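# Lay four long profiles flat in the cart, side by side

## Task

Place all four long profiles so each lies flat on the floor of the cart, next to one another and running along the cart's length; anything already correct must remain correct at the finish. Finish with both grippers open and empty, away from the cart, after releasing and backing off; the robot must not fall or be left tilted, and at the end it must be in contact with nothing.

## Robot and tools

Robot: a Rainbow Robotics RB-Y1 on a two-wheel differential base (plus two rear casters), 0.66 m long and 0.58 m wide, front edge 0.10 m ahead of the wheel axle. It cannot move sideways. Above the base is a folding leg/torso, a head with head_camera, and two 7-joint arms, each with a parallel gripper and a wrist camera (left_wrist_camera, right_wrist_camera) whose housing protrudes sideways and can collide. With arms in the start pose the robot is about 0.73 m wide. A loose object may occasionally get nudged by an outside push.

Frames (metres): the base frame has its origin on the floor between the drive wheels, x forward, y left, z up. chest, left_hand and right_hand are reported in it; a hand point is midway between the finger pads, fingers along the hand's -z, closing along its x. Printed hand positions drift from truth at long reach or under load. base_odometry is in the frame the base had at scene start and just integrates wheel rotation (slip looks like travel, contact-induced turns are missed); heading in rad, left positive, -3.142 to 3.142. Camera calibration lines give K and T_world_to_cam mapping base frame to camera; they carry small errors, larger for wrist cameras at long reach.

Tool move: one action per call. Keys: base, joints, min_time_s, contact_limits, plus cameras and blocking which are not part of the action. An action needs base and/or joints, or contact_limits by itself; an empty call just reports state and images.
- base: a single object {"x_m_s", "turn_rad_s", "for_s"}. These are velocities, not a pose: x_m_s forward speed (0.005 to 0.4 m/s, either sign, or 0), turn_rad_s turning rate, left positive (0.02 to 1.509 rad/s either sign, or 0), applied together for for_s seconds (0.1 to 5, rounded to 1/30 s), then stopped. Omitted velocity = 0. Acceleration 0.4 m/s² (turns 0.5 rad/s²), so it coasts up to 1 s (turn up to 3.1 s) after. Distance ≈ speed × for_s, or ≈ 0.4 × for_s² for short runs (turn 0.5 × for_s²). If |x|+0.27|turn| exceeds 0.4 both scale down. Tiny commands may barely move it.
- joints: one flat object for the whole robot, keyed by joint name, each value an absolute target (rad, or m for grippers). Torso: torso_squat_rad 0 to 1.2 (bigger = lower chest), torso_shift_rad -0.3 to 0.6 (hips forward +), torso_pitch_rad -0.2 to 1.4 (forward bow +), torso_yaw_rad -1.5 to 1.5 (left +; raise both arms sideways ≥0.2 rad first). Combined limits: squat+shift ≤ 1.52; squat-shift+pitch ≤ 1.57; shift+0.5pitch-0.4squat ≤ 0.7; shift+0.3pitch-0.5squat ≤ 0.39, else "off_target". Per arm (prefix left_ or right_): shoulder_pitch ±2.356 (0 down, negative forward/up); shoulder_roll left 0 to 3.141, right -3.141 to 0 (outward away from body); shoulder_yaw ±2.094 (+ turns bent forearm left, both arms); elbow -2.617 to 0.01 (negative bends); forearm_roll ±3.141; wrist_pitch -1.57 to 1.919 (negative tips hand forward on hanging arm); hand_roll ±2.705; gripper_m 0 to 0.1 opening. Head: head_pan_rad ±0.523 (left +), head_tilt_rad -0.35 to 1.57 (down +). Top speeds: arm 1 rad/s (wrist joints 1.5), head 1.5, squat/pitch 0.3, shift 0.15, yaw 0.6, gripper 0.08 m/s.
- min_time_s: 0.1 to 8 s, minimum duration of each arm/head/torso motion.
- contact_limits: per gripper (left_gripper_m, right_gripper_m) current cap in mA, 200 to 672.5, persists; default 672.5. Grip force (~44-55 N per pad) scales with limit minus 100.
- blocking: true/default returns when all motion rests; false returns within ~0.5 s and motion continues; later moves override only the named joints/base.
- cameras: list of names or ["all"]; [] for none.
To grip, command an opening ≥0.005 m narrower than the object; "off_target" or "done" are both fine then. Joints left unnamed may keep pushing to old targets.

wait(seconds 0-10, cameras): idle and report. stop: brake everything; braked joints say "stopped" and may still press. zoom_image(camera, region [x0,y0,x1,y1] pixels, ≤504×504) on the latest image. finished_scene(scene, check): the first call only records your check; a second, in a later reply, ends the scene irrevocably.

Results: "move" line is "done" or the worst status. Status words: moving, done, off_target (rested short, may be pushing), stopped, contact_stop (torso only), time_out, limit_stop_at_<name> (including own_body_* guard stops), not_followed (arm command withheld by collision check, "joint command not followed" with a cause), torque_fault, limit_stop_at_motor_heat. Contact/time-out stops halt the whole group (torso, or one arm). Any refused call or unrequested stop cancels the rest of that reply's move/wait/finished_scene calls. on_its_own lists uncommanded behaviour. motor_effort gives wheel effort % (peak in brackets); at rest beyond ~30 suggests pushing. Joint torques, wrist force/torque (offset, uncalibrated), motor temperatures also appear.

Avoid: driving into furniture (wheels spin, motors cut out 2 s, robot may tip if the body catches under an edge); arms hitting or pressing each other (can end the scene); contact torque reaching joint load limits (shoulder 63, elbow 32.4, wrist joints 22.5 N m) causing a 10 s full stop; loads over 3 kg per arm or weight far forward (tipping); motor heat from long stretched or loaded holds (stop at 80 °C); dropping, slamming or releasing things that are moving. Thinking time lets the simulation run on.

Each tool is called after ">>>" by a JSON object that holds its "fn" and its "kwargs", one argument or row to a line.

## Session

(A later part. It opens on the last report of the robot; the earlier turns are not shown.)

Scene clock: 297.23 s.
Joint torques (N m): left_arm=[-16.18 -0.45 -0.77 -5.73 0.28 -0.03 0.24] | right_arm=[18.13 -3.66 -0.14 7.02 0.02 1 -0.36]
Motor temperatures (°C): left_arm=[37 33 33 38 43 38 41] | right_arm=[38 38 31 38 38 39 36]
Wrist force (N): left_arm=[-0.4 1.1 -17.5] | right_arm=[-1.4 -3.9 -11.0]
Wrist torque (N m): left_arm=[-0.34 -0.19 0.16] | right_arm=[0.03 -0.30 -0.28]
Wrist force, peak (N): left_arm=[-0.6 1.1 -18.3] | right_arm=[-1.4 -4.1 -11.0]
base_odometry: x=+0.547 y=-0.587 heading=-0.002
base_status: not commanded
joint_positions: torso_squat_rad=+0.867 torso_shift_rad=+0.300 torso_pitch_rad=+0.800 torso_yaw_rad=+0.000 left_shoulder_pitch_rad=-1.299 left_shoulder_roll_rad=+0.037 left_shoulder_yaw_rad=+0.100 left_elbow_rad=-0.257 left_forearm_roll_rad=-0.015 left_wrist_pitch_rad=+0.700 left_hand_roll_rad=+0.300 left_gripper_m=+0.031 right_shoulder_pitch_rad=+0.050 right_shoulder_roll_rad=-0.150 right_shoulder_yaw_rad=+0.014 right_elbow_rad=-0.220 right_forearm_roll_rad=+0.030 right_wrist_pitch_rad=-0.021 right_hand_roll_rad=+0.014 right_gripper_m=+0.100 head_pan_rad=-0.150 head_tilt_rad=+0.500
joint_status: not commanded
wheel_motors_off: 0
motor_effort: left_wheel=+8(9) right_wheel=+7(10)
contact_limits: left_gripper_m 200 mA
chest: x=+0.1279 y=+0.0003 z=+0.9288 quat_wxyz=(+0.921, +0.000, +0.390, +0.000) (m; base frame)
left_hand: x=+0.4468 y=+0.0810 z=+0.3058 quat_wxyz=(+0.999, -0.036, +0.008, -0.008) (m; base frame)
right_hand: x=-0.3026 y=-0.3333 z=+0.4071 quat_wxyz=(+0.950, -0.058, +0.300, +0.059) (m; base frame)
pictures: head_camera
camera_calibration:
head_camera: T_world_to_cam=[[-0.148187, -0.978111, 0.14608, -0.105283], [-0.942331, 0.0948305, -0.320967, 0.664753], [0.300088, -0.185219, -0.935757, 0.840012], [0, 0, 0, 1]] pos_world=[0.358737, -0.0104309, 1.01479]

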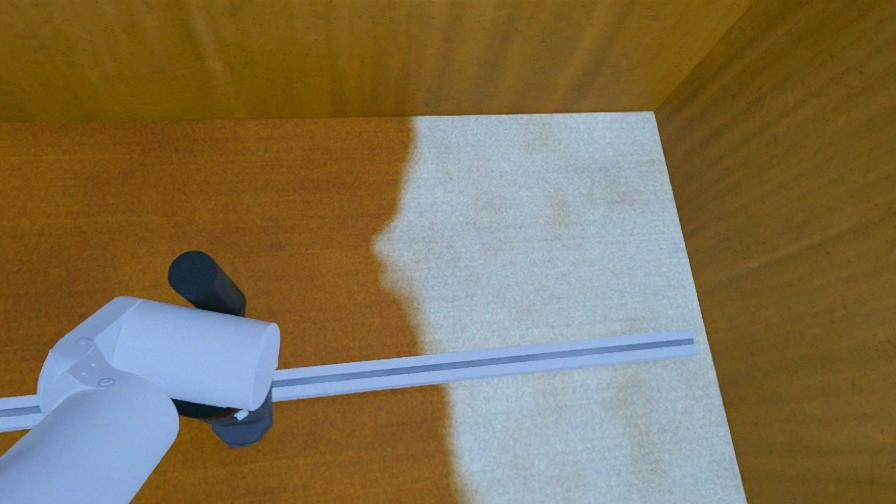

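>>> {"fn": "move", "kwargs": {
  "joints": {"left_gripper_m": 0.056},
  "cameras": ["head_camera"]
}}

>>> {"fn": "move", "kwargs": {
  "joints": {"torso_squat_rad": 0.58,"head_pan_rad":0.45},
  "contact_limits": {"left_gripper_m": 672.5},
  "cameras": ["head_camera"]
}}

Scene clock: 301.07 s.
Joint torques (N m): left_arm=[-15.09 -0.96 -0.45 -5.01 0.11 -0.27 0.06] | right_arm=[18.1 -3.27 0 6.98 -0.08 1.4 -0.23]
Motor temperatures (°C): left_arm=[37 33 33 38 43 38 41] | right_arm=[38 38 31 39 38 39 36]
Wrist force (N): left_arm=[-0.7 1.1 -9.6] | right_arm=[-1.6 -3.8 -10.9]
Wrist torque (N m): left_arm=[-0.38 -0.21 0.16] | right_arm=[0.02 -0.32 -0.29]
Wrist force, peak (N): left_arm=[-0.2 0.9 -17.5] | right_arm=[-1.5 -3.8 -11.3]
move: done
base_odometry: x=+0.547 y=-0.587 heading=-0.002
base_status: not commanded
joint_positions: torso_squat_rad=+0.867 torso_shift_rad=+0.300 torso_pitch_rad=+0.800 torso_yaw_rad=+0.000 left_shoulder_pitch_rad=-1.300 left_shoulder_roll_rad=+0.037 left_shoulder_yaw_rad=+0.100 left_elbow_rad=-0.257 left_forearm_roll_rad=-0.015 left_wrist_pitch_rad=+0.700 left_hand_roll_rad=+0.300 left_gripper_m=+0.056 right_shoulder_pitch_rad=+0.050 right_shoulder_roll_rad=-0.150 right_shoulder_yaw_rad=+0.014 right_elbow_rad=-0.220 right_forearm_roll_rad=+0.030 right_wrist_pitch_rad=-0.021 right_hand_roll_rad=+0.014 right_gripper_m=+0.100 head_pan_rad=-0.150 head_tilt_rad=+0.500
joint_status: all done
wheel_motors_off: 0
motor_effort: left_wheel=+8(9) right_wheel=+6(8)
contact_limits: left_gripper_m 200 mA
chest: x=+0.1279 y=+0.0003 z=+0.9288 quat_wxyz=(+0.921, +0.000, +0.390, +0.000) (m; base frame)
left_hand: x=+0.4470 y=+0.0809 z=+0.3059 quat_wxyz=(+0.999, -0.036, +0.008, -0.008) (m; base frame)
right_hand: x=-0.3026 y=-0.3333 z=+0.4071 quat_wxyz=(+0.950, -0.058, +0.300, +0.059) (m; base frame)
pictures: head_camera
camera_calibration:
head_camera: T_world_to_cam=[[-0.148188, -0.978111, 0.146079, -0.105282], [-0.94233, 0.0948304, -0.32097, 0.664754], [0.300091, -0.185218, -0.935756, 0.840012], [0, 0, 0, 1]] pos_world=[0.358736, -0.010431, 1.01479]

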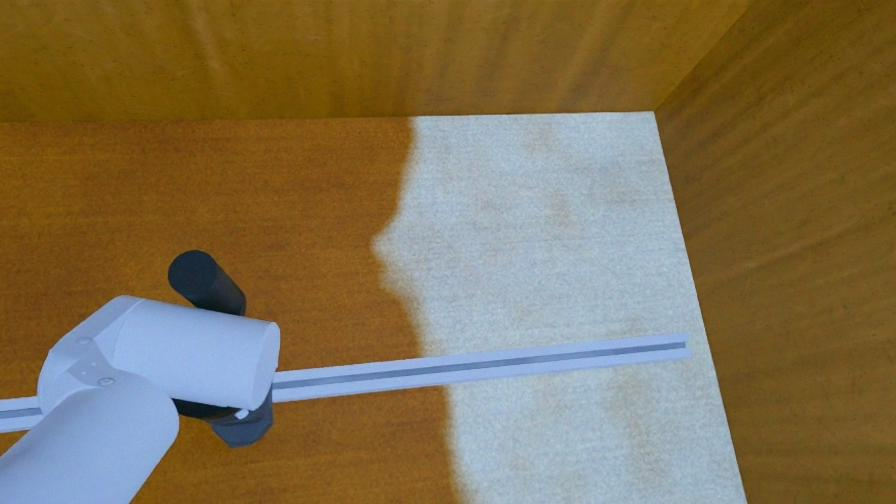

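Scene clock: 302.83 s.
Joint torques (N m): left_arm=[-13.59 -1.18 -0.66 -4.59 0.14 0.22 0.01] | right_arm=[18.26 -2.88 -0.51 7.08 -0.05 1.01 -0.44]
Motor temperatures (°C): left_arm=[37 33 33 38 43 38 41] | right_arm=[38 38 31 39 38 39 36]
Wrist force (N): left_arm=[-0.9 1.3 -9.3] | right_arm=[-1.4 -4.2 -10.9]
Wrist torque (N m): left_arm=[-0.38 -0.23 0.18] | right_arm=[0.06 -0.29 -0.28]
Wrist force, peak (N): left_arm=[-1.1 1.1 -9.9] | right_arm=[-1.7 -4.4 -11.3]
move: done
base_odometry: x=+0.547 y=-0.587 heading=-0.002
base_status: not commanded
joint_positions: torso_squat_rad=+0.580 torso_shift_rad=+0.300 torso_pitch_rad=+0.800 torso_yaw_rad=+0.000 left_shoulder_pitch_rad=-1.300 left_shoulder_roll_rad=+0.037 left_shoulder_yaw_rad=+0.100 left_elbow_rad=-0.257 left_forearm_roll_rad=-0.015 left_wrist_pitch_rad=+0.700 left_hand_roll_rad=+0.300 left_gripper_m=+0.056 right_shoulder_pitch_rad=+0.050 right_shoulder_roll_rad=-0.150 right_shoulder_yaw_rad=+0.014 right_elbow_rad=-0.220 right_forearm_roll_rad=+0.030 right_wrist_pitch_rad=-0.021 right_hand_roll_rad=+0.014 right_gripper_m=+0.100 head_pan_rad=+0.450 head_tilt_rad=+0.500
joint_status: all done
wheel_motors_off: 0
motor_effort: left_wheel=+1(8) right_wheel=-3(7)
contact_limits: left_gripper_m 672.5 mA
chest: x=+0.1671 y=+0.0003 z=+1.0554 quat_wxyz=(+0.921, +0.000, +0.390, +0.000) (m; base frame)
left_hand: x=+0.4864 y=+0.0809 z=+0.4326 quat_wxyz=(+0.999, -0.036, +0.008, -0.008) (m; base frame)
right_hand: x=-0.2634 y=-0.3332 z=+0.5336 quat_wxyz=(+0.950, -0.058, +0.300, +0.059) (m; base frame)
pictures: head_camera
camera_calibration:
head_camera: T_world_to_cam=[[0.261725, -0.924776, -0.276205, 0.246272], [-0.927934, -0.162414, -0.335499, 0.754859], [0.265402, 0.344109, -0.900639, 0.916356], [0, 0, 0, 1]] pos_world=[0.392801, 0.0350206, 1.14658]

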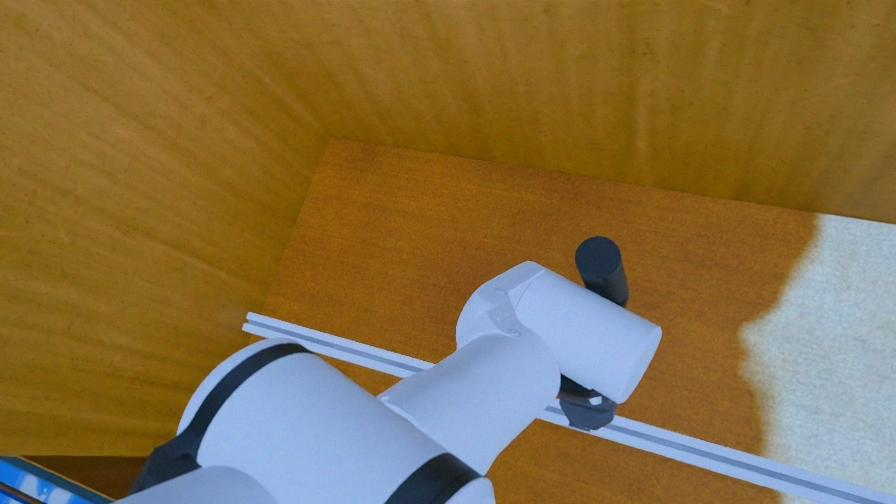

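>>> {"fn": "move", "kwargs": {
  "joints": {"torso_squat_rad":0.25,"torso_shift_rad":0.2,"torso_pitch_rad":0.7,"left_shoulder_pitch_rad":-1.0,"left_shoulder_roll_rad":0.043,"left_elbow_rad":-1.10,"left_forearm_roll_rad":-0.046,"left_wrist_pitch_rad":1.345,"left_hand_roll_rad":0.225},
  "min_time_s": 3,
  "cameras": ["head_camera"]
}}

>>> {"fn": "zoom_image", "kwargs": {
  "camera": "head_camera",
  "region": [200, 260, 420, 440]
}}

Scene clock: 312.77 s.
Joint torques (N m): left_arm=[-12.88 0.98 -1.12 -8.1 -0.34 -0.01 -0.11] | right_arm=[16.13 -3.63 0.13 6.15 0.01 0.75 -0.12]
Motor temperatures (°C): left_arm=[37 33 33 38 43 38 41] | right_arm=[38 38 31 38 38 39 36]
Wrist force (N): left_arm=[-0.7 1.0 -9.5] | right_arm=[-1.8 -4.0 -11.5]
Wrist torque (N m): left_arm=[-0.40 -0.17 0.25] | right_arm=[0.08 -0.28 -0.30]
Wrist force, peak (N): left_arm=[-0.2 1.4 -9.9] | right_arm=[-2.2 -3.9 -11.7]
move: done
base_odometry: x=+0.547 y=-0.587 heading=-0.002
base_status: not commanded
joint_positions: torso_squat_rad=+0.250 torso_shift_rad=+0.200 torso_pitch_rad=+0.700 torso_yaw_rad=+0.000 left_shoulder_pitch_rad=-1.000 left_shoulder_roll_rad=+0.043 left_shoulder_yaw_rad=+0.100 left_elbow_rad=-1.100 left_forearm_roll_rad=-0.046 left_wrist_pitch_rad=+1.345 left_hand_roll_rad=+0.225 left_gripper_m=+0.056 right_shoulder_pitch_rad=+0.050 right_shoulder_roll_rad=-0.150 right_shoulder_yaw_rad=+0.014 right_elbow_rad=-0.220 right_forearm_roll_rad=+0.030 right_wrist_pitch_rad=-0.021 right_hand_roll_rad=+0.014 right_gripper_m=+0.100 head_pan_rad=+0.450 head_tilt_rad=+0.500
joint_status: all done
wheel_motors_off: 0
motor_effort: left_wheel=+2(3) right_wheel=-3(4)
contact_limits: left_gripper_m 672.5 mA
chest: x=+0.1062 y=+0.0003 z=+1.1818 quat_wxyz=(+0.939, +0.000, +0.343, +0.000) (m; base frame)
left_hand: x=+0.4907 y=+0.1250 z=+0.6687 quat_wxyz=(+1.000, -0.007, -0.004, +0.001) (m; base frame)
right_hand: x=-0.2701 y=-0.3332 z=+0.6197 quat_wxyz=(+0.964, -0.061, +0.252, +0.056) (m; base frame)
pictures: head_camera
camera_calibration:
head_camera: T_world_to_cam=[[0.288003, -0.924772, -0.248699, 0.261857], [-0.889806, -0.162427, -0.426454, 0.844202], [0.353977, 0.344114, -0.869647, 1.00036], [0, 0, 0, 1]] pos_world=[0.321654, 0.0350406, 1.2951]

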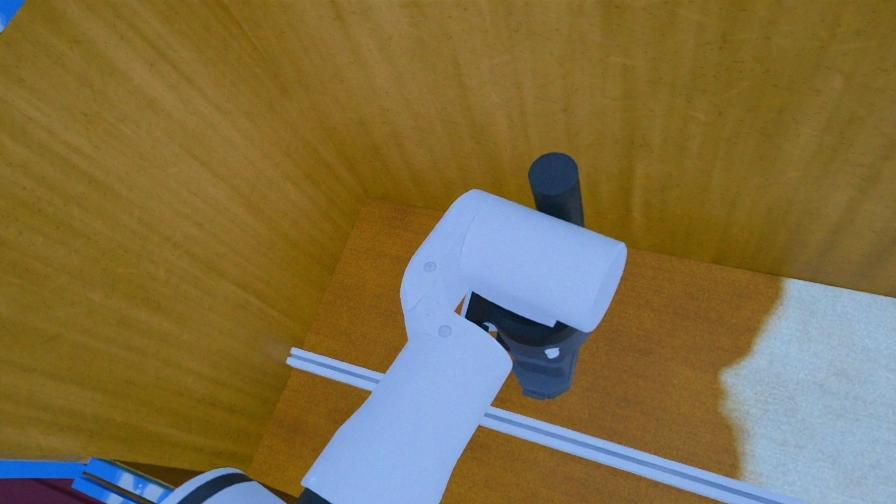

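Scaled by 2.291 from the camera's 896x504 image, which has a finer 1280x720 frame.

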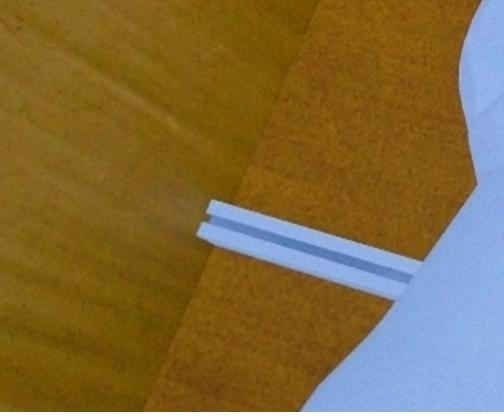

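>>> {"fn": "move", "kwargs": {
  "base": {"x_m_s":-0.24,"for_s":2.2667},
  "cameras": ["head_camera"],
  "joints": {"head_pan_rad":0.15}
}}

>>> {"fn": "zoom_image", "kwargs": {
  "camera": "head_camera",
  "region": [150, 0, 650, 400]
}}

Scene clock: 320.97 s.
Joint torques (N m): left_arm=[-13.89 0.86 -0.71 -7.71 -0.37 0.2 -0.09] | right_arm=[16.22 -3.73 -0.2 6.28 -0.14 0.92 -0.19]
Motor temperatures (°C): left_arm=[37 33 33 38 43 38 41] | right_arm=[37 38 31 38 38 39 36]
Wrist force (N): left_arm=[0.0 0.9 -9.2] | right_arm=[-2.0 -4.1 -11.3]
Wrist torque (N m): left_arm=[-0.39 -0.08 0.25] | right_arm=[0.08 -0.29 -0.30]
Wrist force, peak (N): left_arm=[-0.1 1.0 -10.0] | right_arm=[-1.9 -4.2 -11.7]
move: done
base_odometry: x=+0.003 y=-0.586 heading=-0.001
base_status: done (sent for 2.27 of 2.27 s)
joint_positions: torso_squat_rad=+0.250 torso_shift_rad=+0.200 torso_pitch_rad=+0.700 torso_yaw_rad=+0.000 left_shoulder_pitch_rad=-1.000 left_shoulder_roll_rad=+0.043 left_shoulder_yaw_rad=+0.100 left_elbow_rad=-1.100 left_forearm_roll_rad=-0.046 left_wrist_pitch_rad=+1.345 left_hand_roll_rad=+0.225 left_gripper_m=+0.056 right_shoulder_pitch_rad=+0.050 right_shoulder_roll_rad=-0.150 right_shoulder_yaw_rad=+0.014 right_elbow_rad=-0.220 right_forearm_roll_rad=+0.030 right_wrist_pitch_rad=-0.021 right_hand_roll_rad=+0.014 right_gripper_m=+0.100 head_pan_rad=+0.150 head_tilt_rad=+0.500
joint_status: all done
wheel_motors_off: 0
motor_effort: left_wheel=+10(30) right_wheel=-7(28)
contact_limits: left_gripper_m 672.5 mA
chest: x=+0.1061 y=+0.0003 z=+1.1819 quat_wxyz=(+0.939, +0.000, +0.343, +0.000) (m; base frame)
left_hand: x=+0.4906 y=+0.1251 z=+0.6687 quat_wxyz=(+1.000, -0.007, -0.004, +0.001) (m; base frame)
right_hand: x=-0.2701 y=-0.3332 z=+0.6197 quat_wxyz=(+0.964, -0.061, +0.252, +0.056) (m; base frame)
pictures: head_camera
camera_calibration:
head_camera: T_world_to_cam=[[0.0661203, -0.995906, -0.0616433, 0.0707592], [-0.912506, -0.0353582, -0.407533, 0.824824], [0.403685, 0.0831961, -0.911108, 1.04281], [0, 0, 0, 1]] pos_world=[0.327013, 0.0128764, 1.29061]

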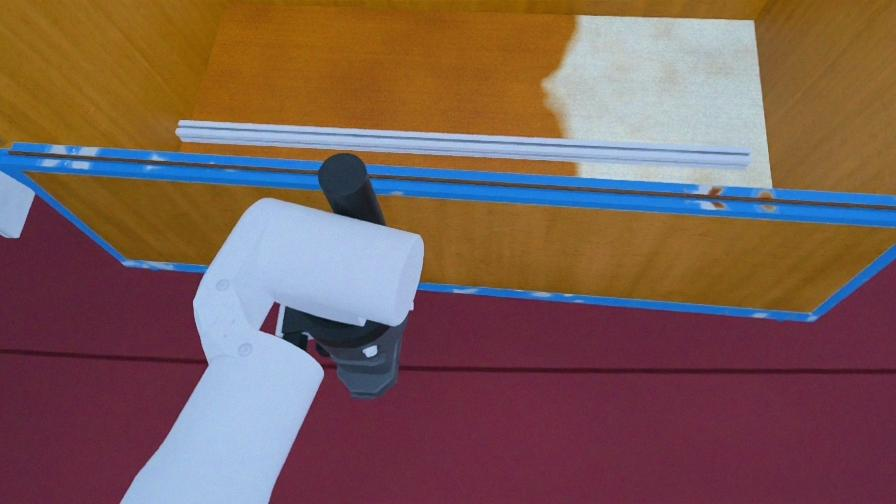

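Scaled by 1.008 from the camera's 896x504 image, which has a finer 1280x720 frame.

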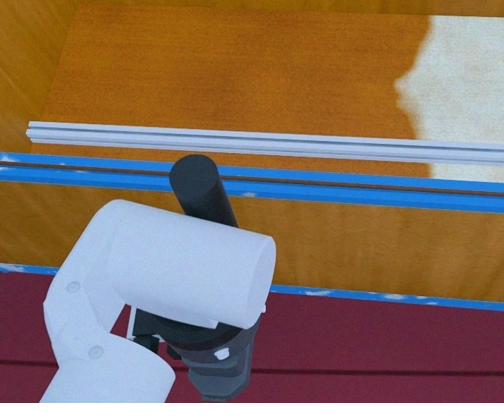

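>>> {"fn": "move", "kwargs": {
  "base": {"turn_rad_s":0.8,"for_s":1.9667},
  "joints": {"torso_squat_rad":0.6,"torso_shift_rad":0,"torso_pitch_rad":0,"left_shoulder_pitch_rad":-0.40,"left_elbow_rad":-0.27,"left_forearm_roll_rad":-0.008,"left_wrist_pitch_rad":-0.90,"left_hand_roll_rad":-1.57,"left_gripper_m":0.05,"head_tilt_rad":0.6,"head_pan_rad":0},
  "cameras": []
}}

>>> {"fn": "move", "kwargs": {
  "base": {"x_m_s":0.4,"for_s":2.7167},
  "cameras": []
}}

>>> {"fn": "move", "kwargs": {
  "base": {"turn_rad_s":-0.8,"for_s":1.9667},
  "joints": {"torso_squat_rad":1.087,"head_pan_rad":0.5},
  "cameras": ["head_camera"]
}}

Scene clock: 334.97 s.
Joint torques (N m): left_arm=[-14.44 1.39 -0.32 -6.32 0 -1.74 0.5] | right_arm=[-2.28 -4.88 -0.27 -0.96 0.14 -0.51 -0.16]
Motor temperatures (°C): left_arm=[37 33 33 38 43 38 41] | right_arm=[37 38 31 38 38 39 36]
Wrist force (N): left_arm=[0.2 -5.2 -3.7] | right_arm=[-6.2 -3.4 -12.4]
Wrist torque (N m): left_arm=[-0.02 -0.09 0.18] | right_arm=[0.01 -0.55 -0.34]
Wrist force, peak (N): left_arm=[-0.6 0.9 -10.5] | right_arm=[-5.9 -3.7 -12.6]
move: done
base_odometry: x=+0.003 y=-0.586 heading=+1.571
base_status: done (sent for 1.97 of 1.97 s)
joint_positions: torso_squat_rad=+0.600 torso_shift_rad=+0.000 torso_pitch_rad=+0.000 torso_yaw_rad=+0.000 left_shoulder_pitch_rad=-0.400 left_shoulder_roll_rad=+0.043 left_shoulder_yaw_rad=+0.100 left_elbow_rad=-0.270 left_forearm_roll_rad=-0.008 left_wrist_pitch_rad=-0.900 left_hand_roll_rad=-1.570 left_gripper_m=+0.050 right_shoulder_pitch_rad=+0.050 right_shoulder_roll_rad=-0.150 right_shoulder_yaw_rad=+0.014 right_elbow_rad=-0.220 right_forearm_roll_rad=+0.030 right_wrist_pitch_rad=-0.021 right_hand_roll_rad=+0.014 right_gripper_m=+0.100 head_pan_rad=+0.000 head_tilt_rad=+0.600
joint_status: all done
wheel_motors_off: 0
motor_effort: left_wheel=+4(37) right_wheel=+16(43)
contact_limits: left_gripper_m 672.5 mA
chest: x=-0.2280 y=+0.0004 z=+1.1677 quat_wxyz=(+1.000, +0.000, +0.000, +0.000) (m; base frame)
left_hand: x=+0.2639 y=+0.2199 z=+0.7753 quat_wxyz=(+0.489, +0.495, -0.494, -0.521) (m; base frame)
right_hand: x=-0.1534 y=-0.3332 z=+0.4954 quat_wxyz=(+0.992, -0.076, -0.094, +0.031) (m; base frame)
pictures: none
No camera images: "cameras" was empty.

Scene clock: 339.13 s.
Joint torques (N m): left_arm=[-13.04 1.7 -0.04 -5.79 0.07 -1.79 0.6] | right_arm=[-1.55 -4.33 -0.01 -0.88 0.05 -0.55 -0.18]
Motor temperatures (°C): left_arm=[37 33 33 38 43 38 41] | right_arm=[37 38 31 38 38 39 36]
Wrist force (N): left_arm=[-0.3 -5.6 -3.6] | right_arm=[-6.1 -3.3 -12.4]
Wrist torque (N m): left_arm=[0.04 -0.15 0.18] | right_arm=[0.02 -0.53 -0.34]
Wrist force, peak (N): left_arm=[0.0 -6.0 -4.3] | right_arm=[-6.0 -3.8 -12.5]
move: done
base_odometry: x=+0.002 y=+0.507 heading=+1.572
base_status: done (sent for 2.73 of 2.73 s)
joint_positions: torso_squat_rad=+0.600 torso_shift_rad=+0.000 torso_pitch_rad=+0.000 torso_yaw_rad=+0.000 left_shoulder_pitch_rad=-0.400 left_shoulder_roll_rad=+0.043 left_shoulder_yaw_rad=+0.100 left_elbow_rad=-0.270 left_forearm_roll_rad=-0.008 left_wrist_pitch_rad=-0.900 left_hand_roll_rad=-1.570 left_gripper_m=+0.050 right_shoulder_pitch_rad=+0.050 right_shoulder_roll_rad=-0.150 right_shoulder_yaw_rad=+0.014 right_elbow_rad=-0.220 right_forearm_roll_rad=+0.030 right_wrist_pitch_rad=-0.021 right_hand_roll_rad=+0.014 right_gripper_m=+0.100 head_pan_rad=+0.000 head_tilt_rad=+0.600
joint_status: not commanded
wheel_motors_off: 0
motor_effort: left_wheel=+9(48) right_wheel=-11(51)
contact_limits: left_gripper_m 672.5 mA
chest: x=-0.2279 y=+0.0004 z=+1.1677 quat_wxyz=(+1.000, +0.000, +0.000, +0.000) (m; base frame)
left_hand: x=+0.2641 y=+0.2199 z=+0.7754 quat_wxyz=(+0.489, +0.495, -0.494, -0.521) (m; base frame)
right_hand: x=-0.1533 y=-0.3332 z=+0.4954 quat_wxyz=(+0.992, -0.076, -0.094, +0.031) (m; base frame)
pictures: none
No camera images: "cameras" was empty.

Scene clock: 343.03 s.
Joint torques (N m): left_arm=[-13.13 2.22 -0.66 -5.73 0.04 -1.77 0.34] | right_arm=[-2.14 -4.46 -0.65 -1.25 0.35 -0.43 -0.22]
Motor temperatures (°C): left_arm=[37 33 33 38 43 38 41] | right_arm=[37 38 31 38 38 39 36]
Wrist force (N): left_arm=[-0.4 -5.5 -4.1] | right_arm=[-5.9 -3.4 -12.1]
Wrist torque (N m): left_arm=[0.02 -0.23 0.21] | right_arm=[0.01 -0.50 -0.33]
Wrist force, peak (N): left_arm=[-0.6 -6.1 -4.2] | right_arm=[-6.4 -3.5 -12.5]
move: done
base_odometry: x=+0.001 y=+0.507 heading=-0.001
base_status: done (sent for 1.97 of 1.97 s)
joint_positions: torso_squat_rad=+1.087 torso_shift_rad=+0.000 torso_pitch_rad=+0.000 torso_yaw_rad=+0.000 left_shoulder_pitch_rad=-0.400 left_shoulder_roll_rad=+0.043 left_shoulder_yaw_rad=+0.100 left_elbow_rad=-0.270 left_forearm_roll_rad=-0.008 left_wrist_pitch_rad=-0.900 left_hand_roll_rad=-1.570 left_gripper_m=+0.050 right_shoulder_pitch_rad=+0.050 right_shoulder_roll_rad=-0.150 right_shoulder_yaw_rad=+0.014 right_elbow_rad=-0.220 right_forearm_roll_rad=+0.030 right_wrist_pitch_rad=-0.021 right_hand_roll_rad=+0.014 right_gripper_m=+0.100 head_pan_rad=+0.500 head_tilt_rad=+0.600
joint_status: all done
wheel_motors_off: 0
motor_effort: left_wheel=+15(42) right_wheel=+5(47)
contact_limits: left_gripper_m 672.5 mA
chest: x=-0.2281 y=+0.0003 z=+0.9155 quat_wxyz=(+1.000, +0.000, +0.000, +0.000) (m; base frame)
left_hand: x=+0.2640 y=+0.2198 z=+0.5234 quat_wxyz=(+0.489, +0.495, -0.494, -0.521) (m; base frame)
right_hand: x=-0.1533 y=-0.3333 z=+0.2432 quat_wxyz=(+0.992, -0.076, -0.094, +0.031) (m; base frame)
pictures: head_camera
camera_calibration:
head_camera: T_world_to_cam=[[0.426214, -0.904621, 0.00145775, 0.0921601], [-0.473743, -0.224577, -0.851548, 0.909201], [0.770655, 0.362251, -0.524275, 0.684783], [0, 0, 0, 1]] pos_world=[-0.136285, 0.0394921, 1.13311]

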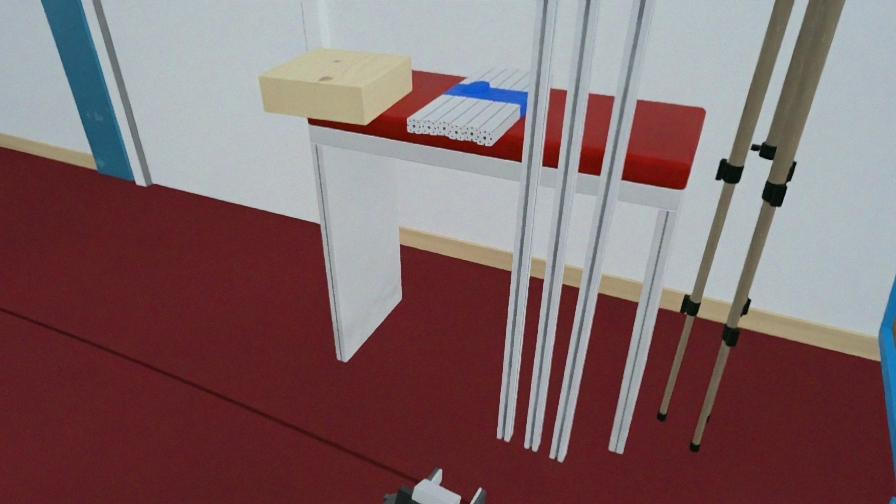

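>>> {"fn": "move", "kwargs": {
  "base": {"x_m_s":0.24,"for_s":1.8333},
  "cameras": ["left_wrist_camera"]
}}

Scene clock: 350.20 s.
Joint torques (N m): left_arm=[-13.21 1.17 -0.1 -6.05 0.17 -1.83 0.44] | right_arm=[-1.51 -4.68 -0.61 -1.26 0.08 -0.27 -0.14]
Motor temperatures (°C): left_arm=[37 33 33 38 43 38 41] | right_arm=[36 38 31 38 38 39 36]
Wrist force (N): left_arm=[-0.7 -5.7 -4.2] | right_arm=[-6.1 -3.4 -12.2]
Wrist torque (N m): left_arm=[0.04 -0.26 0.22] | right_arm=[0.01 -0.51 -0.33]
Wrist force, peak (N): left_arm=[-0.4 -5.8 -4.6] | right_arm=[-6.3 -3.4 -12.4]
move: done
base_odometry: x=+0.441 y=+0.506 heading=-0.002
base_status: done (sent for 1.83 of 1.83 s)
joint_positions: torso_squat_rad=+1.087 torso_shift_rad=+0.000 torso_pitch_rad=+0.000 torso_yaw_rad=+0.000 left_shoulder_pitch_rad=-0.400 left_shoulder_roll_rad=+0.043 left_shoulder_yaw_rad=+0.100 left_elbow_rad=-0.270 left_forearm_roll_rad=-0.008 left_wrist_pitch_rad=-0.900 left_hand_roll_rad=-1.570 left_gripper_m=+0.050 right_shoulder_pitch_rad=+0.050 right_shoulder_roll_rad=-0.150 right_shoulder_yaw_rad=+0.014 right_elbow_rad=-0.220 right_forearm_roll_rad=+0.030 right_wrist_pitch_rad=-0.021 right_hand_roll_rad=+0.014 right_gripper_m=+0.100 head_pan_rad=+0.500 head_tilt_rad=+0.600
joint_status: not commanded
wheel_motors_off: 0
motor_effort: left_wheel=-13(48) right_wheel=+9(48)
contact_limits: left_gripper_m 672.5 mA
chest: x=-0.2280 y=+0.0003 z=+0.9155 quat_wxyz=(+1.000, +0.000, +0.000, +0.000) (m; base frame)
left_hand: x=+0.2640 y=+0.2198 z=+0.5233 quat_wxyz=(+0.489, +0.495, -0.494, -0.521) (m; base frame)
right_hand: x=-0.1533 y=-0.3333 z=+0.2432 quat_wxyz=(+0.992, -0.076, -0.094, +0.031) (m; base frame)
pictures: left_wrist_camera
camera_calibration:
left_wrist_camera: T_world_to_cam=[[-0.0650033, -0.997832, -0.010305, 0.241264], [-0.49338, 0.0411139, -0.868841, 0.607856], [0.867381, -0.0513932, -0.494983, 0.120119], [0, 0, 0, 1]] pos_world=[0.211398, 0.221922, 0.590073]

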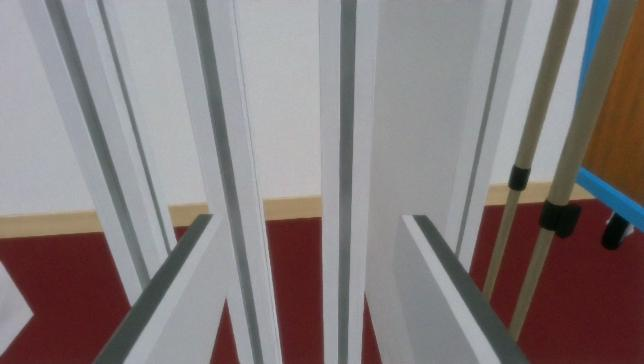

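>>> {"fn": "move", "kwargs": {
  "joints": {"left_shoulder_roll_rad":0.008,"left_hand_roll_rad":-1.605,"left_shoulder_yaw_rad":0.07},
  "cameras": ["left_wrist_camera"]
}}

Scene clock: 358.37 s.
Joint torques (N m): left_arm=[-12.55 1.59 -0.67 -6.13 -0.02 -1.94 0.08] | right_arm=[-2.34 -4.83 0.37 -0.76 0.15 -0.6 -0.4]
Motor temperatures (°C): left_arm=[37 33 33 38 43 38 41] | right_arm=[36 38 31 38 38 39 36]
Wrist force (N): left_arm=[-0.5 -5.7 -4.0] | right_arm=[-6.2 -3.3 -12.1]
Wrist torque (N m): left_arm=[0.05 -0.25 0.20] | right_arm=[-0.02 -0.52 -0.33]
Wrist force, peak (N): left_arm=[-0.9 -6.0 -4.4] | right_arm=[-6.2 -3.4 -12.4]
move: done
base_odometry: x=+0.441 y=+0.506 heading=-0.002
base_status: not commanded
joint_positions: torso_squat_rad=+1.087 torso_shift_rad=+0.000 torso_pitch_rad=+0.000 torso_yaw_rad=+0.000 left_shoulder_pitch_rad=-0.400 left_shoulder_roll_rad=+0.008 left_shoulder_yaw_rad=+0.070 left_elbow_rad=-0.270 left_forearm_roll_rad=-0.008 left_wrist_pitch_rad=-0.900 left_hand_roll_rad=-1.605 left_gripper_m=+0.050 right_shoulder_pitch_rad=+0.050 right_shoulder_roll_rad=-0.150 right_shoulder_yaw_rad=+0.014 right_elbow_rad=-0.220 right_forearm_roll_rad=+0.030 right_wrist_pitch_rad=-0.021 right_hand_roll_rad=+0.014 right_gripper_m=+0.100 head_pan_rad=+0.500 head_tilt_rad=+0.600
joint_status: all done
wheel_motors_off: 0
motor_effort: left_wheel=-13(14) right_wheel=+11(12)
contact_limits: left_gripper_m 672.5 mA
chest: x=-0.2280 y=+0.0003 z=+0.9155 quat_wxyz=(+1.000, +0.000, +0.000, +0.000) (m; base frame)
left_hand: x=+0.2612 y=+0.1897 z=+0.5214 quat_wxyz=(+0.476, +0.487, -0.500, -0.535) (m; base frame)
right_hand: x=-0.1533 y=-0.3333 z=+0.2432 quat_wxyz=(+0.992, -0.076, -0.094, +0.031) (m; base frame)
pictures: left_wrist_camera
camera_calibration:
left_wrist_camera: T_world_to_cam=[[-0.106425, -0.994043, -0.023498, 0.228005], [-0.493505, 0.0733223, -0.866647, 0.59877], [0.863207, -0.0806363, -0.498368, 0.128477], [0, 0, 0, 1]] pos_world=[0.208859, 0.193104, 0.588309]

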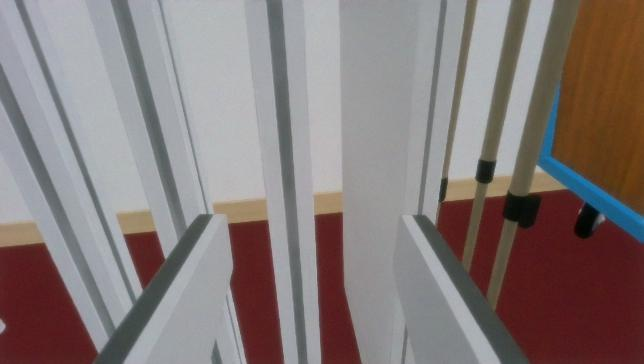

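>>> {"fn": "move", "kwargs": {
  "joints": {"left_shoulder_yaw_rad":0.10},
  "base": {"x_m_s":0.1,"for_s":0.5},
  "cameras": ["left_wrist_camera"]
}}

Scene clock: 362.33 s.
Joint torques (N m): left_arm=[-13.08 1.69 0.48 -5.68 -0.03 -1.84 0.31] | right_arm=[-0.85 -4.5 -0.07 -1.03 0.16 -0.46 -0.19]
Motor temperatures (°C): left_arm=[37 33 33 38 43 38 41] | right_arm=[36 38 31 38 38 39 36]
Wrist force (N): left_arm=[-0.7 -5.5 -4.1] | right_arm=[-6.0 -3.2 -12.3]
Wrist torque (N m): left_arm=[0.04 -0.26 0.19] | right_arm=[-0.02 -0.50 -0.33]
Wrist force, peak (N): left_arm=[-0.6 -5.9 -4.4] | right_arm=[-6.2 -3.3 -12.5]
move: done
base_odometry: x=+0.491 y=+0.506 heading=-0.002
base_status: done (sent for 0.5 of 0.5 s)
joint_positions: torso_squat_rad=+1.087 torso_shift_rad=+0.000 torso_pitch_rad=+0.000 torso_yaw_rad=+0.000 left_shoulder_pitch_rad=-0.400 left_shoulder_roll_rad=+0.008 left_shoulder_yaw_rad=+0.100 left_elbow_rad=-0.270 left_forearm_roll_rad=-0.008 left_wrist_pitch_rad=-0.900 left_hand_roll_rad=-1.605 left_gripper_m=+0.050 right_shoulder_pitch_rad=+0.050 right_shoulder_roll_rad=-0.150 right_shoulder_yaw_rad=+0.014 right_elbow_rad=-0.220 right_forearm_roll_rad=+0.030 right_wrist_pitch_rad=-0.021 right_hand_roll_rad=+0.014 right_gripper_m=+0.100 head_pan_rad=+0.500 head_tilt_rad=+0.600
joint_status: all done
wheel_motors_off: 0
motor_effort: left_wheel=-11(24) right_wheel=+11(43)
contact_limits: left_gripper_m 672.5 mA
chest: x=-0.2280 y=+0.0003 z=+0.9155 quat_wxyz=(+1.000, +0.000, +0.000, +0.000) (m; base frame)
left_hand: x=+0.2617 y=+0.1981 z=+0.5214 quat_wxyz=(+0.486, +0.491, -0.496, -0.526) (m; base frame)
right_hand: x=-0.1533 y=-0.3333 z=+0.2432 quat_wxyz=(+0.992, -0.076, -0.094, +0.031) (m; base frame)
pictures: left_wrist_camera
camera_calibration:
left_wrist_camera: T_world_to_cam=[[-0.0787729, -0.996813, -0.0125962, 0.22407], [-0.495736, 0.0501316, -0.867025, 0.603762], [0.864893, -0.0620537, -0.498105, 0.124489], [0, 0, 0, 1]] pos_world=[0.209288, 0.200813, 0.588308]

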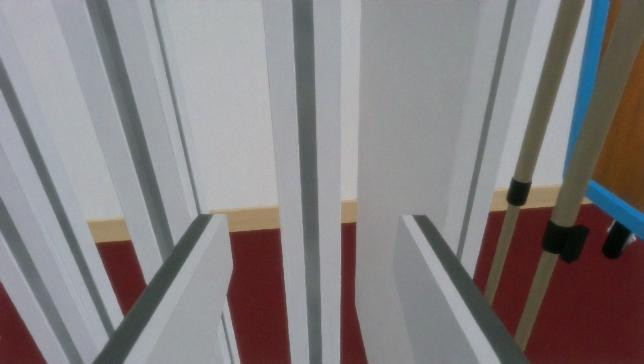

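>>> {"fn": "move", "kwargs": {
  "joints": {"left_shoulder_roll_rad":0.004},
  "base": {"x_m_s":0.1,"for_s":0.5},
  "cameras": ["left_wrist_camera"]
}}

Scene clock: 367.43 s.
Joint torques (N m): left_arm=[-12.75 1.31 0.47 -6.22 0.03 -1.71 0.11] | right_arm=[-1.77 -4.48 0.15 -1.09 0.23 -0.41 -0.16]
Motor temperatures (°C): left_arm=[37 33 33 38 43 38 41] | right_arm=[36 38 31 38 38 39 36]
Wrist force (N): left_arm=[-0.8 -5.3 -4.3] | right_arm=[-5.9 -3.5 -12.2]
Wrist torque (N m): left_arm=[0.02 -0.27 0.22] | right_arm=[0.03 -0.50 -0.33]
Wrist force, peak (N): left_arm=[-0.8 -5.7 -4.5] | right_arm=[-6.3 -3.5 -12.4]
move: done
base_odometry: x=+0.541 y=+0.506 heading=-0.003
base_status: done (sent for 0.5 of 0.5 s)
joint_positions: torso_squat_rad=+1.087 torso_shift_rad=+0.000 torso_pitch_rad=+0.000 torso_yaw_rad=+0.000 left_shoulder_pitch_rad=-0.400 left_shoulder_roll_rad=+0.004 left_shoulder_yaw_rad=+0.100 left_elbow_rad=-0.270 left_forearm_roll_rad=-0.008 left_wrist_pitch_rad=-0.900 left_hand_roll_rad=-1.605 left_gripper_m=+0.050 right_shoulder_pitch_rad=+0.050 right_shoulder_roll_rad=-0.150 right_shoulder_yaw_rad=+0.014 right_elbow_rad=-0.220 right_forearm_roll_rad=+0.030 right_wrist_pitch_rad=-0.021 right_hand_roll_rad=+0.014 right_gripper_m=+0.100 head_pan_rad=+0.500 head_tilt_rad=+0.600
joint_status: all done
wheel_motors_off: 0
motor_effort: left_wheel=-11(24) right_wheel=+9(44)
contact_limits: left_gripper_m 672.5 mA
chest: x=-0.2280 y=+0.0003 z=+0.9155 quat_wxyz=(+1.000, +0.000, +0.000, +0.000) (m; base frame)
left_hand: x=+0.2614 y=+0.1957 z=+0.5212 quat_wxyz=(+0.487, +0.490, -0.497, -0.525) (m; base frame)
right_hand: x=-0.1533 y=-0.3333 z=+0.2432 quat_wxyz=(+0.992, -0.076, -0.094, +0.031) (m; base frame)
pictures: left_wrist_camera
camera_calibration:
left_wrist_camera: T_world_to_cam=[[-0.0802096, -0.996738, -0.00891859, 0.220064], [-0.496132, 0.0476819, -0.866937, 0.604128], [0.864534, -0.0651118, -0.498338, 0.125307], [0, 0, 0, 1]] pos_world=[0.209046, 0.1987, 0.588149]

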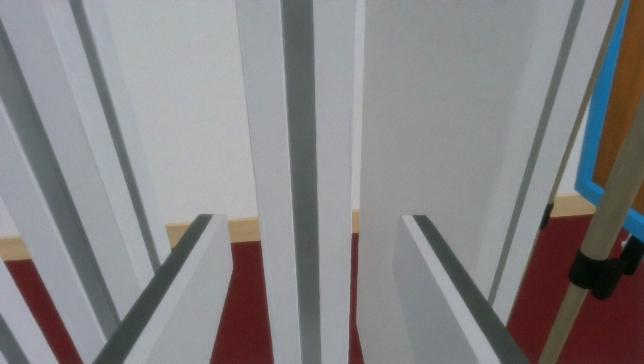

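>>> {"fn": "move", "kwargs": {
  "base": {"x_m_s":0.1,"for_s":0.3667},
  "joints": {"left_shoulder_roll_rad":0.007},
  "cameras": ["left_wrist_camera"]
}}

Scene clock: 371.60 s.
Joint torques (N m): left_arm=[-13.18 1.31 0.26 -5.55 -0.04 -1.9 0.08] | right_arm=[-1.63 -5.01 -0.07 -0.84 0.2 -0.76 -0.16]
Motor temperatures (°C): left_arm=[37 33 33 38 43 39 41] | right_arm=[36 38 31 38 38 39 36]
Wrist force (N): left_arm=[-0.4 -5.3 -3.8] | right_arm=[-6.3 -3.2 -12.4]
Wrist torque (N m): left_arm=[0.00 -0.21 0.18] | right_arm=[-0.01 -0.55 -0.33]
Wrist force, peak (N): left_arm=[-1.1 -5.9 -4.1] | right_arm=[-6.3 -3.4 -12.5]
move: done
base_odometry: x=+0.578 y=+0.506 heading=-0.003
base_status: done (sent for 0.37 of 0.37 s)
joint_positions: torso_squat_rad=+1.087 torso_shift_rad=+0.000 torso_pitch_rad=+0.000 torso_yaw_rad=+0.000 left_shoulder_pitch_rad=-0.400 left_shoulder_roll_rad=+0.007 left_shoulder_yaw_rad=+0.100 left_elbow_rad=-0.270 left_forearm_roll_rad=-0.008 left_wrist_pitch_rad=-0.900 left_hand_roll_rad=-1.605 left_gripper_m=+0.050 right_shoulder_pitch_rad=+0.050 right_shoulder_roll_rad=-0.150 right_shoulder_yaw_rad=+0.014 right_elbow_rad=-0.220 right_forearm_roll_rad=+0.030 right_wrist_pitch_rad=-0.021 right_hand_roll_rad=+0.014 right_gripper_m=+0.100 head_pan_rad=+0.500 head_tilt_rad=+0.600
joint_status: all done
wheel_motors_off: 0
motor_effort: left_wheel=-10(26) right_wheel=+9(40)
contact_limits: left_gripper_m 672.5 mA
chest: x=-0.2280 y=+0.0003 z=+0.9155 quat_wxyz=(+1.000, +0.000, +0.000, +0.000) (m; base frame)
left_hand: x=+0.2616 y=+0.1976 z=+0.5213 quat_wxyz=(+0.486, +0.491, -0.497, -0.525) (m; base frame)
right_hand: x=-0.1533 y=-0.3333 z=+0.2432 quat_wxyz=(+0.992, -0.076, -0.094, +0.031) (m; base frame)
pictures: left_wrist_camera
camera_calibration:
left_wrist_camera: T_world_to_cam=[[-0.0790583, -0.996802, -0.0116426, 0.223055], [-0.49586, 0.0494541, -0.866993, 0.603857], [0.864796, -0.0627699, -0.498184, 0.124696], [0, 0, 0, 1]] pos_world=[0.209226, 0.200305, 0.588259]

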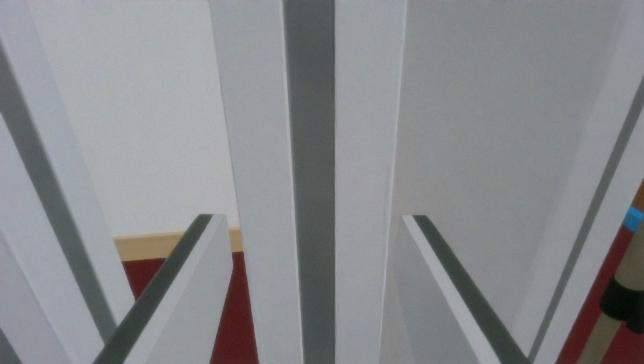

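>>> {"fn": "move", "kwargs": {
  "joints": {"left_gripper_m":0},
  "cameras": []
}}

>>> {"fn": "move", "kwargs": {
  "joints": {"torso_squat_rad":0.98},
  "cameras": []
}}

>>> {"fn": "move", "kwargs": {
  "base": {"x_m_s":-0.1,"for_s":1},
  "cameras": ["head_camera","left_wrist_camera"]
}}

Scene clock: 379.10 s.
Joint torques (N m): left_arm=[-12.97 1.63 -0.79 -5.66 -0.1 -1.83 -0.15] | right_arm=[-1.43 -5.35 -0.11 -1.1 0.34 -0.34 -0.07]
Motor temperatures (°C): left_arm=[37 33 33 38 43 39 41] | right_arm=[35 38 31 37 38 39 36]
Wrist force (N): left_arm=[1.1 -6.1 -3.9] | right_arm=[-5.9 -3.4 -12.2]
Wrist torque (N m): left_arm=[0.12 -0.23 1.05] | right_arm=[0.01 -0.49 -0.33]
Wrist force, peak (N): left_arm=[-0.4 -6.4 -4.3] | right_arm=[-6.2 -3.5 -12.4]
move: off_target
base_odometry: x=+0.578 y=+0.506 heading=-0.003
base_status: not commanded
joint_positions: torso_squat_rad=+1.087 torso_shift_rad=+0.000 torso_pitch_rad=+0.000 torso_yaw_rad=+0.000 left_shoulder_pitch_rad=-0.400 left_shoulder_roll_rad=+0.007 left_shoulder_yaw_rad=+0.100 left_elbow_rad=-0.270 left_forearm_roll_rad=-0.008 left_wrist_pitch_rad=-0.900 left_hand_roll_rad=-1.605 left_gripper_m=+0.031 right_shoulder_pitch_rad=+0.050 right_shoulder_roll_rad=-0.150 right_shoulder_yaw_rad=+0.014 right_elbow_rad=-0.220 right_forearm_roll_rad=+0.030 right_wrist_pitch_rad=-0.021 right_hand_roll_rad=+0.014 right_gripper_m=+0.100 head_pan_rad=+0.500 head_tilt_rad=+0.600
joint_status: left_gripper_m off_target (ended at +0.031, target +0.000)
wheel_motors_off: 0
motor_effort: left_wheel=-11(11) right_wheel=+11(13)
contact_limits: left_gripper_m 672.5 mA
chest: x=-0.2280 y=+0.0003 z=+0.9155 quat_wxyz=(+1.000, +0.000, +0.000, +0.000) (m; base frame)
left_hand: x=+0.2616 y=+0.1975 z=+0.5213 quat_wxyz=(+0.486, +0.491, -0.497, -0.525) (m; base frame)
right_hand: x=-0.1533 y=-0.3333 z=+0.2432 quat_wxyz=(+0.992, -0.076, -0.094, +0.031) (m; base frame)
pictures: none
No camera images: "cameras" was empty.

Scene clock: 380.27 s.
Joint torques (N m): left_arm=[-17.64 1.84 -0.25 -9.07 -0.08 -4.4 0.22] | right_arm=[-1.13 -4.53 -0.31 -0.94 0.27 -0.67 -0.28]
Motor temperatures (°C): left_arm=[37 33 33 38 43 39 41] | right_arm=[35 38 31 37 38 39 36]
Wrist force (N): left_arm=[0.2 -14.7 -4.2] | right_arm=[-6.2 -3.4 -12.3]
Wrist torque (N m): left_arm=[-0.09 -0.21 0.17] | right_arm=[0.03 -0.55 -0.32]
Wrist force, peak (N): left_arm=[0.0 -15.8 -4.0] | right_arm=[-6.5 -3.3 -12.5]
move: done
base_odometry: x=+0.578 y=+0.506 heading=-0.003
base_status: not commanded
joint_positions: torso_squat_rad=+0.980 torso_shift_rad=+0.000 torso_pitch_rad=+0.000 torso_yaw_rad=+0.000 left_shoulder_pitch_rad=-0.399 left_shoulder_roll_rad=+0.007 left_shoulder_yaw_rad=+0.100 left_elbow_rad=-0.269 left_forearm_roll_rad=-0.008 left_wrist_pitch_rad=-0.899 left_hand_roll_rad=-1.605 left_gripper_m=+0.031 right_shoulder_pitch_rad=+0.050 right_shoulder_roll_rad=-0.150 right_shoulder_yaw_rad=+0.014 right_elbow_rad=-0.220 right_forearm_roll_rad=+0.030 right_wrist_pitch_rad=-0.021 right_hand_roll_rad=+0.014 right_gripper_m=+0.100 head_pan_rad=+0.500 head_tilt_rad=+0.600
joint_status: all done
wheel_motors_off: 0
motor_effort: left_wheel=-11(11) right_wheel=+12(13)
contact_limits: left_gripper_m 672.5 mA
chest: x=-0.2278 y=+0.0003 z=+0.9798 quat_wxyz=(+1.000, +0.000, +0.000, +0.000) (m; base frame)
left_hand: x=+0.2609 y=+0.1977 z=+0.5845 quat_wxyz=(+0.487, +0.490, -0.496, -0.526) (m; base frame)
right_hand: x=-0.1534 y=-0.3333 z=+0.3075 quat_wxyz=(+0.992, -0.076, -0.094, +0.032) (m; base frame)
pictures: none
No camera images: "cameras" was empty.

Scene clock: 382.20 s.
Joint torques (N m): left_arm=[-18.19 1.78 -0.58 -9.27 -0.02 -4.34 0.39] | right_arm=[-1.89 -4.55 -0.19 -1.19 0.05 -0.36 -0.32]
Motor temperatures (°C): left_arm=[37 33 33 38 43 39 41] | right_arm=[35 38 31 37 38 39 36]
Wrist force (N): left_arm=[0.0 -14.6 -4.7] | right_arm=[-6.4 -3.6 -12.3]
Wrist torque (N m): left_arm=[-0.03 -0.22 0.17] | right_arm=[0.05 -0.58 -0.32]
Wrist force, peak (N): left_arm=[0.3 -15.2 -5.4] | right_arm=[-6.4 -3.6 -12.7]
move: done
base_odometry: x=+0.478 y=+0.506 heading=-0.001
base_status: done (sent for 1 of 1 s)
joint_positions: torso_squat_rad=+0.980 torso_shift_rad=+0.000 torso_pitch_rad=+0.000 torso_yaw_rad=+0.000 left_shoulder_pitch_rad=-0.399 left_shoulder_roll_rad=+0.007 left_shoulder_yaw_rad=+0.100 left_elbow_rad=-0.269 left_forearm_roll_rad=-0.008 left_wrist_pitch_rad=-0.899 left_hand_roll_rad=-1.605 left_gripper_m=+0.031 right_shoulder_pitch_rad=+0.050 right_shoulder_roll_rad=-0.150 right_shoulder_yaw_rad=+0.014 right_elbow_rad=-0.220 right_forearm_roll_rad=+0.030 right_wrist_pitch_rad=-0.021 right_hand_roll_rad=+0.014 right_gripper_m=+0.100 head_pan_rad=+0.500 head_tilt_rad=+0.600
joint_status: not commanded
wheel_motors_off: 0
motor_effort: left_wheel=+22(45) right_wheel=-23(34)
contact_limits: left_gripper_m 672.5 mA
chest: x=-0.2279 y=+0.0003 z=+0.9798 quat_wxyz=(+1.000, +0.000, +0.000, +0.000) (m; base frame)
left_hand: x=+0.2608 y=+0.1977 z=+0.5845 quat_wxyz=(+0.487, +0.490, -0.496, -0.526) (m; base frame)
right_hand: x=-0.1535 y=-0.3333 z=+0.3075 quat_wxyz=(+0.992, -0.076, -0.094, +0.031) (m; base frame)
pictures: head_camera, left_wrist_camera
camera_calibration:
head_camera: T_world_to_cam=[[0.426245, -0.904607, 0.00123532, 0.0922013], [-0.474168, -0.224587, -0.851308, 0.963752], [0.770377, 0.36228, -0.524665, 0.718659], [0, 0, 0, 1]] pos_world=[-0.135959, 0.0394965, 1.19739]
left_wrist_camera: T_world_to_cam=[[-0.0786801, -0.996835, -0.0114038, 0.223679], [-0.498378, 0.0492389, -0.865561, 0.658091], [0.863382, -0.0624191, -0.500674, 0.158601], [0, 0, 0, 1]] pos_world=[0.208644, 0.200467, 0.651576]

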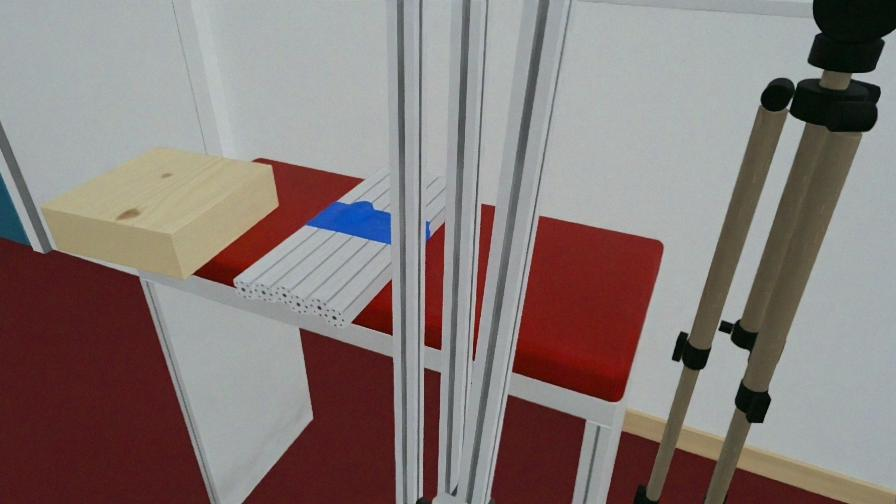

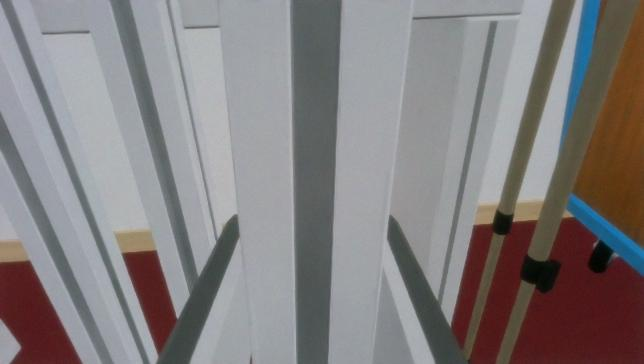

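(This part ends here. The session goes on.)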